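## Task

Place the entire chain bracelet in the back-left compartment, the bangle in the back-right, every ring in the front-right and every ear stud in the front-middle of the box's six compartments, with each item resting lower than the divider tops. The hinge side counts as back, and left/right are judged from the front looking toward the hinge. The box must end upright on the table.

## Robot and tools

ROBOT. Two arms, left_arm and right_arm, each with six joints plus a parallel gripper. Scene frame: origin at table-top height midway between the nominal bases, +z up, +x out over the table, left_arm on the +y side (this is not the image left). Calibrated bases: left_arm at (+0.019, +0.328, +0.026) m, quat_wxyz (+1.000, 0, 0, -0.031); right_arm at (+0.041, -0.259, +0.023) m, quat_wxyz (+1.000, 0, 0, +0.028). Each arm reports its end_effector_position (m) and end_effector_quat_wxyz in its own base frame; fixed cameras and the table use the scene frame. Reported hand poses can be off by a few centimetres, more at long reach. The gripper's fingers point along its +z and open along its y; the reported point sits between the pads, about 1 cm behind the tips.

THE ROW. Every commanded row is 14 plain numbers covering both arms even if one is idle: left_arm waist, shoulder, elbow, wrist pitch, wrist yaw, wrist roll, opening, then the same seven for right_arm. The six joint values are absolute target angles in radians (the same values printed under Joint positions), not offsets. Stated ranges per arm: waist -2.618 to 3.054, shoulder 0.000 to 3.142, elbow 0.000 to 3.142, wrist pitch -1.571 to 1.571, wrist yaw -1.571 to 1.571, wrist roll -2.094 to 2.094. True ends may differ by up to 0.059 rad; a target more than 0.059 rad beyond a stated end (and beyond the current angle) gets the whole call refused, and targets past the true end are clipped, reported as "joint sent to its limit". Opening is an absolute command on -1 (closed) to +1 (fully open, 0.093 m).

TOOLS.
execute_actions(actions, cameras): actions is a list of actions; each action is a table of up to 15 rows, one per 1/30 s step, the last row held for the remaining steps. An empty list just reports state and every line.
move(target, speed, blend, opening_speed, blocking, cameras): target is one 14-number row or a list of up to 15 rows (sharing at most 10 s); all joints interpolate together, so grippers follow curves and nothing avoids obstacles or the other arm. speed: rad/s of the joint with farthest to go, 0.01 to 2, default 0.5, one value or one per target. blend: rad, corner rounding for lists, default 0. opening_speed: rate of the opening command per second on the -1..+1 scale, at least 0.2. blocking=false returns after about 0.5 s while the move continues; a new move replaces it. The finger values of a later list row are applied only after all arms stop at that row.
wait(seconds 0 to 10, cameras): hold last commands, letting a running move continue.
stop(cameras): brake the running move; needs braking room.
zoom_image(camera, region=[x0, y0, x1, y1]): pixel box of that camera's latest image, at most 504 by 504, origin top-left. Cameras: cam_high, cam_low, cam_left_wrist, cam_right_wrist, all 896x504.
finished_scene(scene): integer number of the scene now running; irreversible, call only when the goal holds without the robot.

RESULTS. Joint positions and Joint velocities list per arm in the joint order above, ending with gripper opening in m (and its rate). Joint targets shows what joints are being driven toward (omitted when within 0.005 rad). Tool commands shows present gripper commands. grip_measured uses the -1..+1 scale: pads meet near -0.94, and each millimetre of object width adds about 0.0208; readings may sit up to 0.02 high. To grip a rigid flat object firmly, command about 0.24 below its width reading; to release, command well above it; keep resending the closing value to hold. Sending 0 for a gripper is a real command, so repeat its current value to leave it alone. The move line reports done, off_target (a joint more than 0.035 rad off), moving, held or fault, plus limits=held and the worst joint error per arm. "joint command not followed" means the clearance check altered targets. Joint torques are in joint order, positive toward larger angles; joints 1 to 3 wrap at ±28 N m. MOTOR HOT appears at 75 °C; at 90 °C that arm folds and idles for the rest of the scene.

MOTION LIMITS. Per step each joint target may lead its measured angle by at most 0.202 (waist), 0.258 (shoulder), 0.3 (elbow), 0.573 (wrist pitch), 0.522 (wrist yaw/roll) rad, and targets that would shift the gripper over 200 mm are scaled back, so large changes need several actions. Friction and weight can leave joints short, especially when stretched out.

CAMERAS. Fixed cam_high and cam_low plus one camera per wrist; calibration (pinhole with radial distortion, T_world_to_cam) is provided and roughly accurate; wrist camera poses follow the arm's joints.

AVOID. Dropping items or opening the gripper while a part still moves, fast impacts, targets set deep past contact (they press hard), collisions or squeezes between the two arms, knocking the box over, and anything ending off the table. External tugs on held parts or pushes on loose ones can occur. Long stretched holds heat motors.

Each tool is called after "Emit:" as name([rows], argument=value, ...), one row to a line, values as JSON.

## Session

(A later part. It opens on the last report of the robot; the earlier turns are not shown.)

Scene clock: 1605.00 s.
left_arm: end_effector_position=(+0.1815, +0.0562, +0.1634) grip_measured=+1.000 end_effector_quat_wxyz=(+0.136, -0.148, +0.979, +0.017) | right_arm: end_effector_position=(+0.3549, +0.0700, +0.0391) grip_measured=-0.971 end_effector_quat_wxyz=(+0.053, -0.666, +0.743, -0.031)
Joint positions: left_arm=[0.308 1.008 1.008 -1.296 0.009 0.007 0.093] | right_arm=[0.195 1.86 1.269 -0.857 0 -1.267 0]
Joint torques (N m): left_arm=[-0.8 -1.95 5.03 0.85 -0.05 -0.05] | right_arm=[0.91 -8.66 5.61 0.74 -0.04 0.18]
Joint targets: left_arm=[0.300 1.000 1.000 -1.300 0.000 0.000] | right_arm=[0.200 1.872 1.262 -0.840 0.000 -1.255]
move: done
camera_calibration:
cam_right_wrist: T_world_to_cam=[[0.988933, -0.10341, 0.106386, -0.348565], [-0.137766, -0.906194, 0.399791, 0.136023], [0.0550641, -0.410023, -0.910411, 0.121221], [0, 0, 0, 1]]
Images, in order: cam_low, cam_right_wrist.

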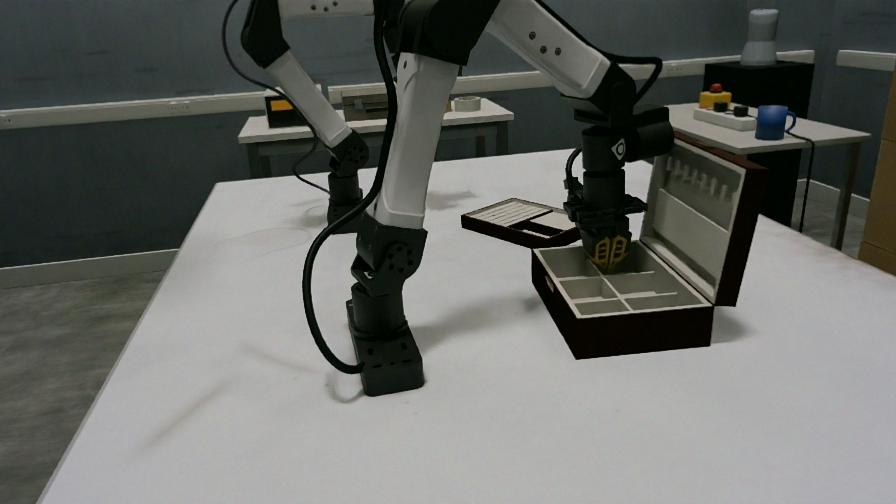

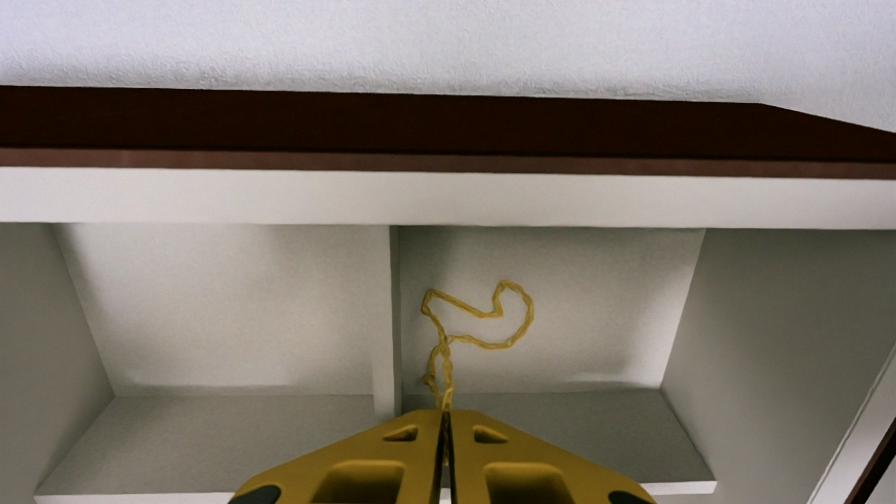

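Emit:
move([
  [0.3,1.0,1.0,-1.3,0,0,1,0.200,1.918,1.295,-0.825,0,-1.255,-1],
  [0.3,1.0,1.0,-1.3,0,0,1,0.200,1.918,1.295,-0.825,0,-1.255,-0.75],
], speed=0.1, opening_speed=0.2, cameras=["cam_low","cam_right_wrist"])

Scene clock: 1617.37 s.
left_arm: end_effector_position=(+0.1815, +0.0562, +0.1634) grip_measured=+1.000 end_effector_quat_wxyz=(+0.136, -0.148, +0.979, +0.017) | right_arm: end_effector_position=(+0.3608, +0.0704, +0.0295) grip_measured=-0.752 end_effector_quat_wxyz=(+0.050, -0.666, +0.743, -0.032)
Joint positions: left_arm=[0.308 1.008 1.008 -1.296 0.009 0.007 0.093] | right_arm=[0.195 1.897 1.277 -0.833 0.005 -1.267 0.009]
Joint torques (N m): left_arm=[-0.81 -1.94 5.03 0.85 -0.04 -0.05] | right_arm=[0.9 -8.06 7.86 0.63 -0.09 0.18]
Joint targets: left_arm=[0.300 1.000 1.000 -1.300 0.000 0.000] | right_arm=[0.200 1.918 1.295 -0.825 0.000 -1.255]
move: done
camera_calibration:
cam_right_wrist: T_world_to_cam=[[0.989138, -0.103414, 0.104455, -0.353372], [-0.137264, -0.904057, 0.404771, 0.140538], [0.0525743, -0.414712, -0.908433, 0.113494], [0, 0, 0, 1]]
Images, in order: cam_low, cam_right_wrist.

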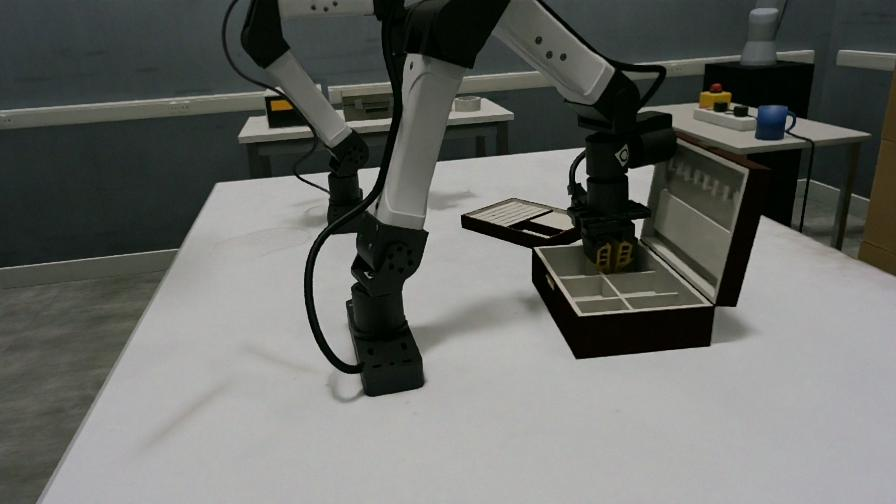

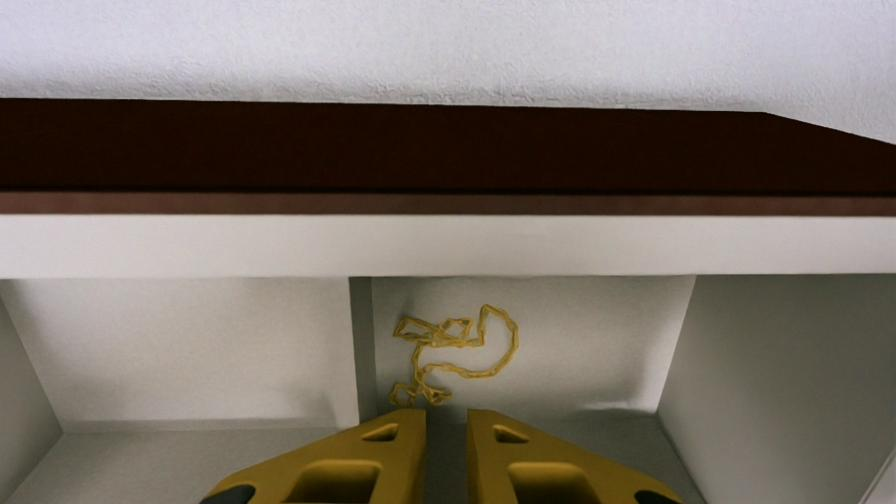

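Emit:
move([
  [0.3,1.0,1.0,-1.3,0,0,1,0.198,1.80,1.34,-0.94,0,-1.255,-0.75],
  [0.3,1.0,1.0,-1.3,0,0,1,0.19,1.66,1.42,-1.15,0,-1.255,-0.75],
], speed=0.3, blend=[0.03,0], cameras=["cam_low","cam_right_wrist"])

Emit:
move(target=[0.3,1.0,1.0,-1.3,0,0,1,-0.9,1.4,1.0,-0.4,0,0,-0.75], speed=0.7)

Emit:
zoom_image(camera="cam_high", region=[480, 150, 640, 310])

Emit:
zoom_image(camera="cam_low", region=[500, 100, 800, 370])

Scene clock: 1627.60 s.
left_arm: end_effector_position=(+0.1815, +0.0562, +0.1634) grip_measured=+1.000 end_effector_quat_wxyz=(+0.136, -0.148, +0.979, +0.017) | right_arm: end_effector_position=(+0.3332, +0.0651, +0.1270) grip_measured=-0.752 end_effector_quat_wxyz=(+0.068, -0.665, +0.742, -0.043)
Joint positions: left_arm=[0.308 1.008 1.008 -1.296 0.009 0.007 0.093] | right_arm=[0.195 1.68 1.402 -1.132 0.005 -1.267 0.009]
Joint torques (N m): left_arm=[-0.8 -1.94 5.03 0.85 -0.04 -0.05] | right_arm=[0.01 -10.36 8.44 0.48 -0.09 0.18]
Joint targets: left_arm=[0.300 1.000 1.000 -1.300 0.000 0.000] | right_arm=[0.190 1.660 1.420 -1.150 0.000 -1.255]
move: done
camera_calibration:
cam_right_wrist: T_world_to_cam=[[0.984166, -0.104028, 0.14351, -0.340058], [-0.153016, -0.907294, 0.391669, 0.0996127], [0.0894614, -0.407427, -0.908845, 0.188568], [0, 0, 0, 1]]
Images, in order: cam_low, cam_right_wrist.

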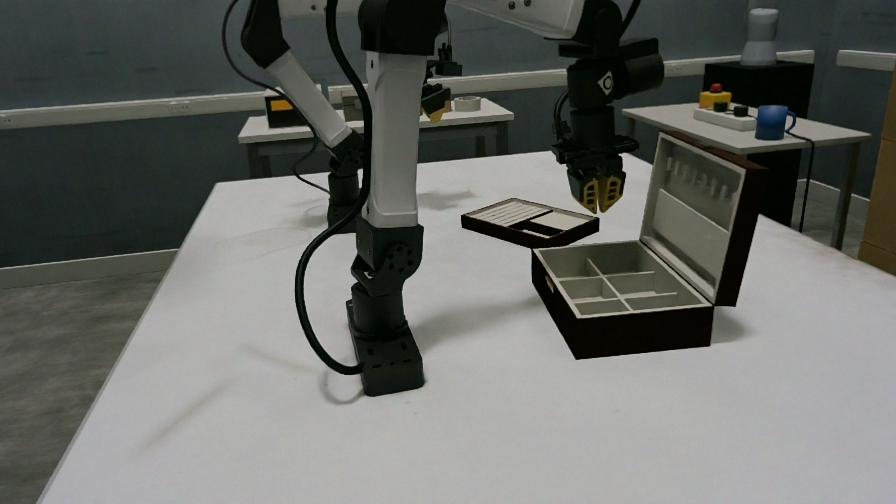

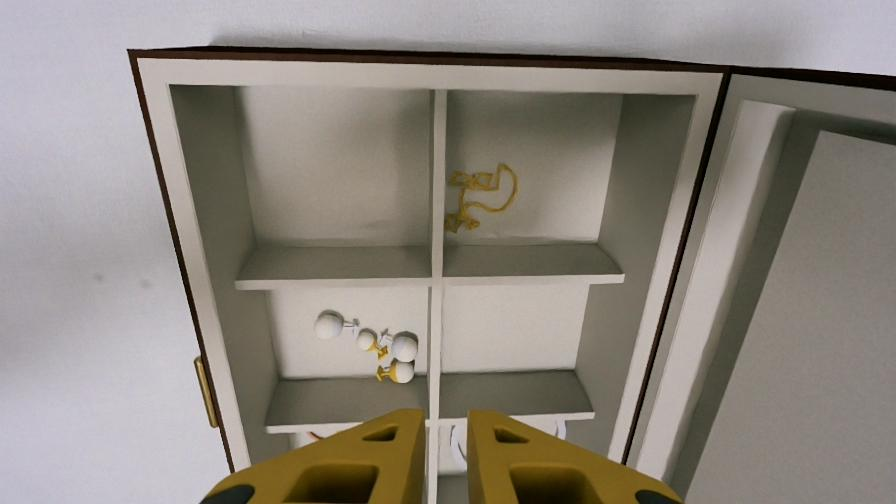

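Scene clock: 1630.23 s.
left_arm: end_effector_position=(+0.1815, +0.0562, +0.1634) grip_measured=+1.000 end_effector_quat_wxyz=(+0.136, -0.148, +0.979, +0.017) | right_arm: end_effector_position=(+0.2442, -0.3082, +0.1522) grip_measured=-0.752 end_effector_quat_wxyz=(+0.325, +0.400, +0.842, -0.161)
Joint positions: left_arm=[0.308 1.008 1.008 -1.296 0.009 0.007 0.093] | right_arm=[-0.9 1.423 1.009 -0.416 0.003 -0.013 0.009]
Joint torques (N m): left_arm=[-0.81 -1.95 5.03 0.85 -0.04 -0.05] | right_arm=[0.44 -8.96 6.71 1.91 -0.01 0.17]
Joint targets: left_arm=[0.300 1.000 1.000 -1.300 0.000 0.000] | right_arm=[-0.900 1.400 1.000 -0.400 0.000 0.000]
move: done
camera_calibration:
cam_left_wrist: T_world_to_cam=[[0.305875, -0.952032, 0.00872972, -0.00341882], [-0.94525, -0.302575, 0.122275, 0.21057], [-0.113768, -0.0456526, -0.992458, 0.266138], [0, 0, 0, 1]]
cam_right_wrist: T_world_to_cam=[[-0.770726, -0.637122, 0.0075731, -0.00999559], [-0.612001, 0.736925, -0.287049, 0.459529], [0.177304, -0.22587, -0.957886, 0.109327], [0, 0, 0, 1]]

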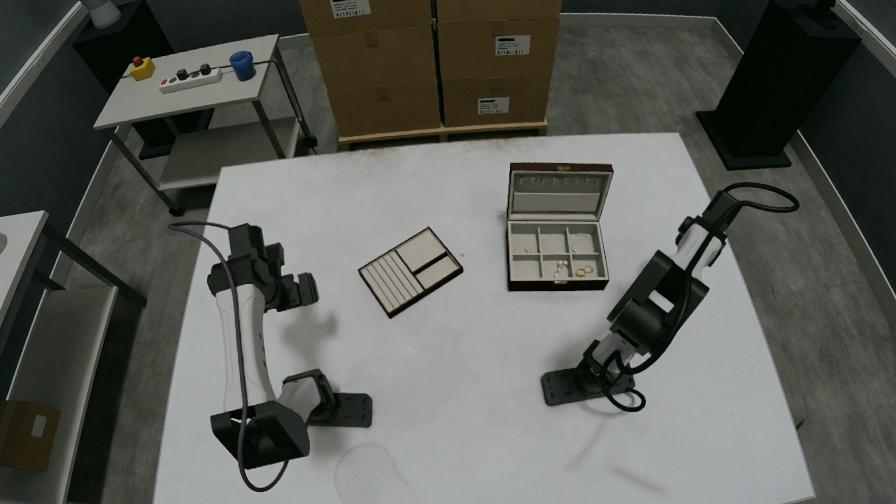

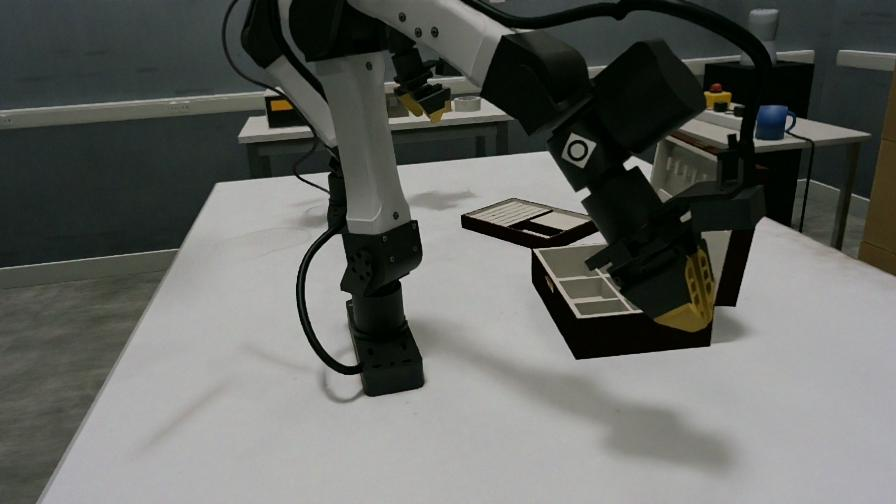

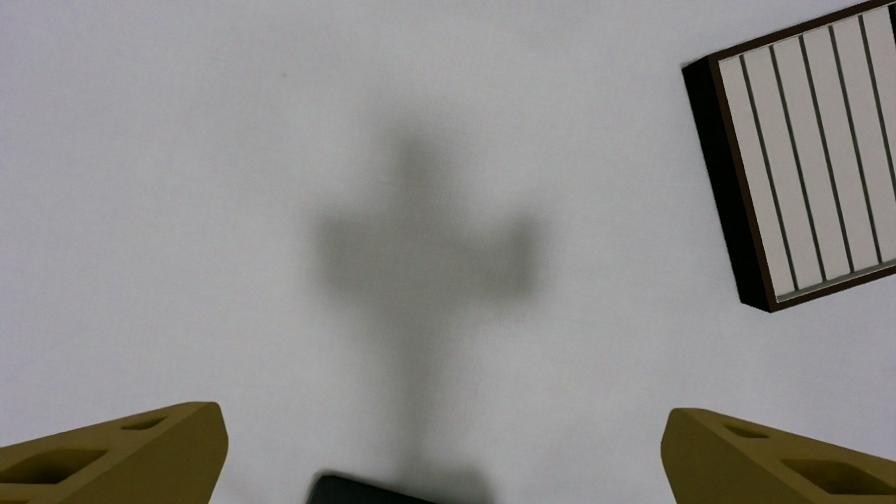

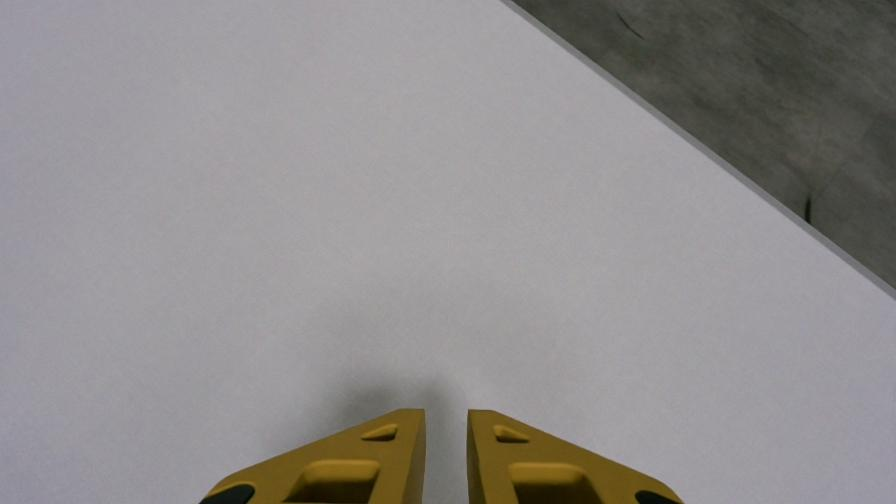

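Scaled by 3.150 from the camera's 896x504 image, which has a finer 1280x720 frame.

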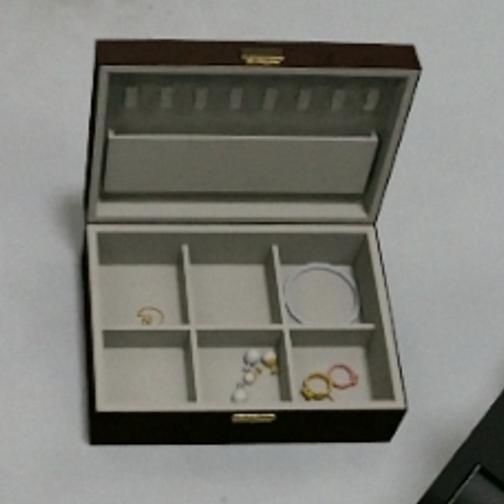

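Scaled by 1.680 from the camera's 896x504 image, which has a finer 1280x720 frame.

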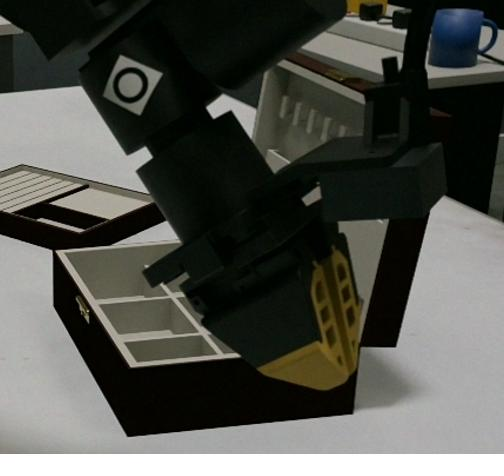

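Emit:
finished_scene(scene=1)

The scene is finished: the task was done.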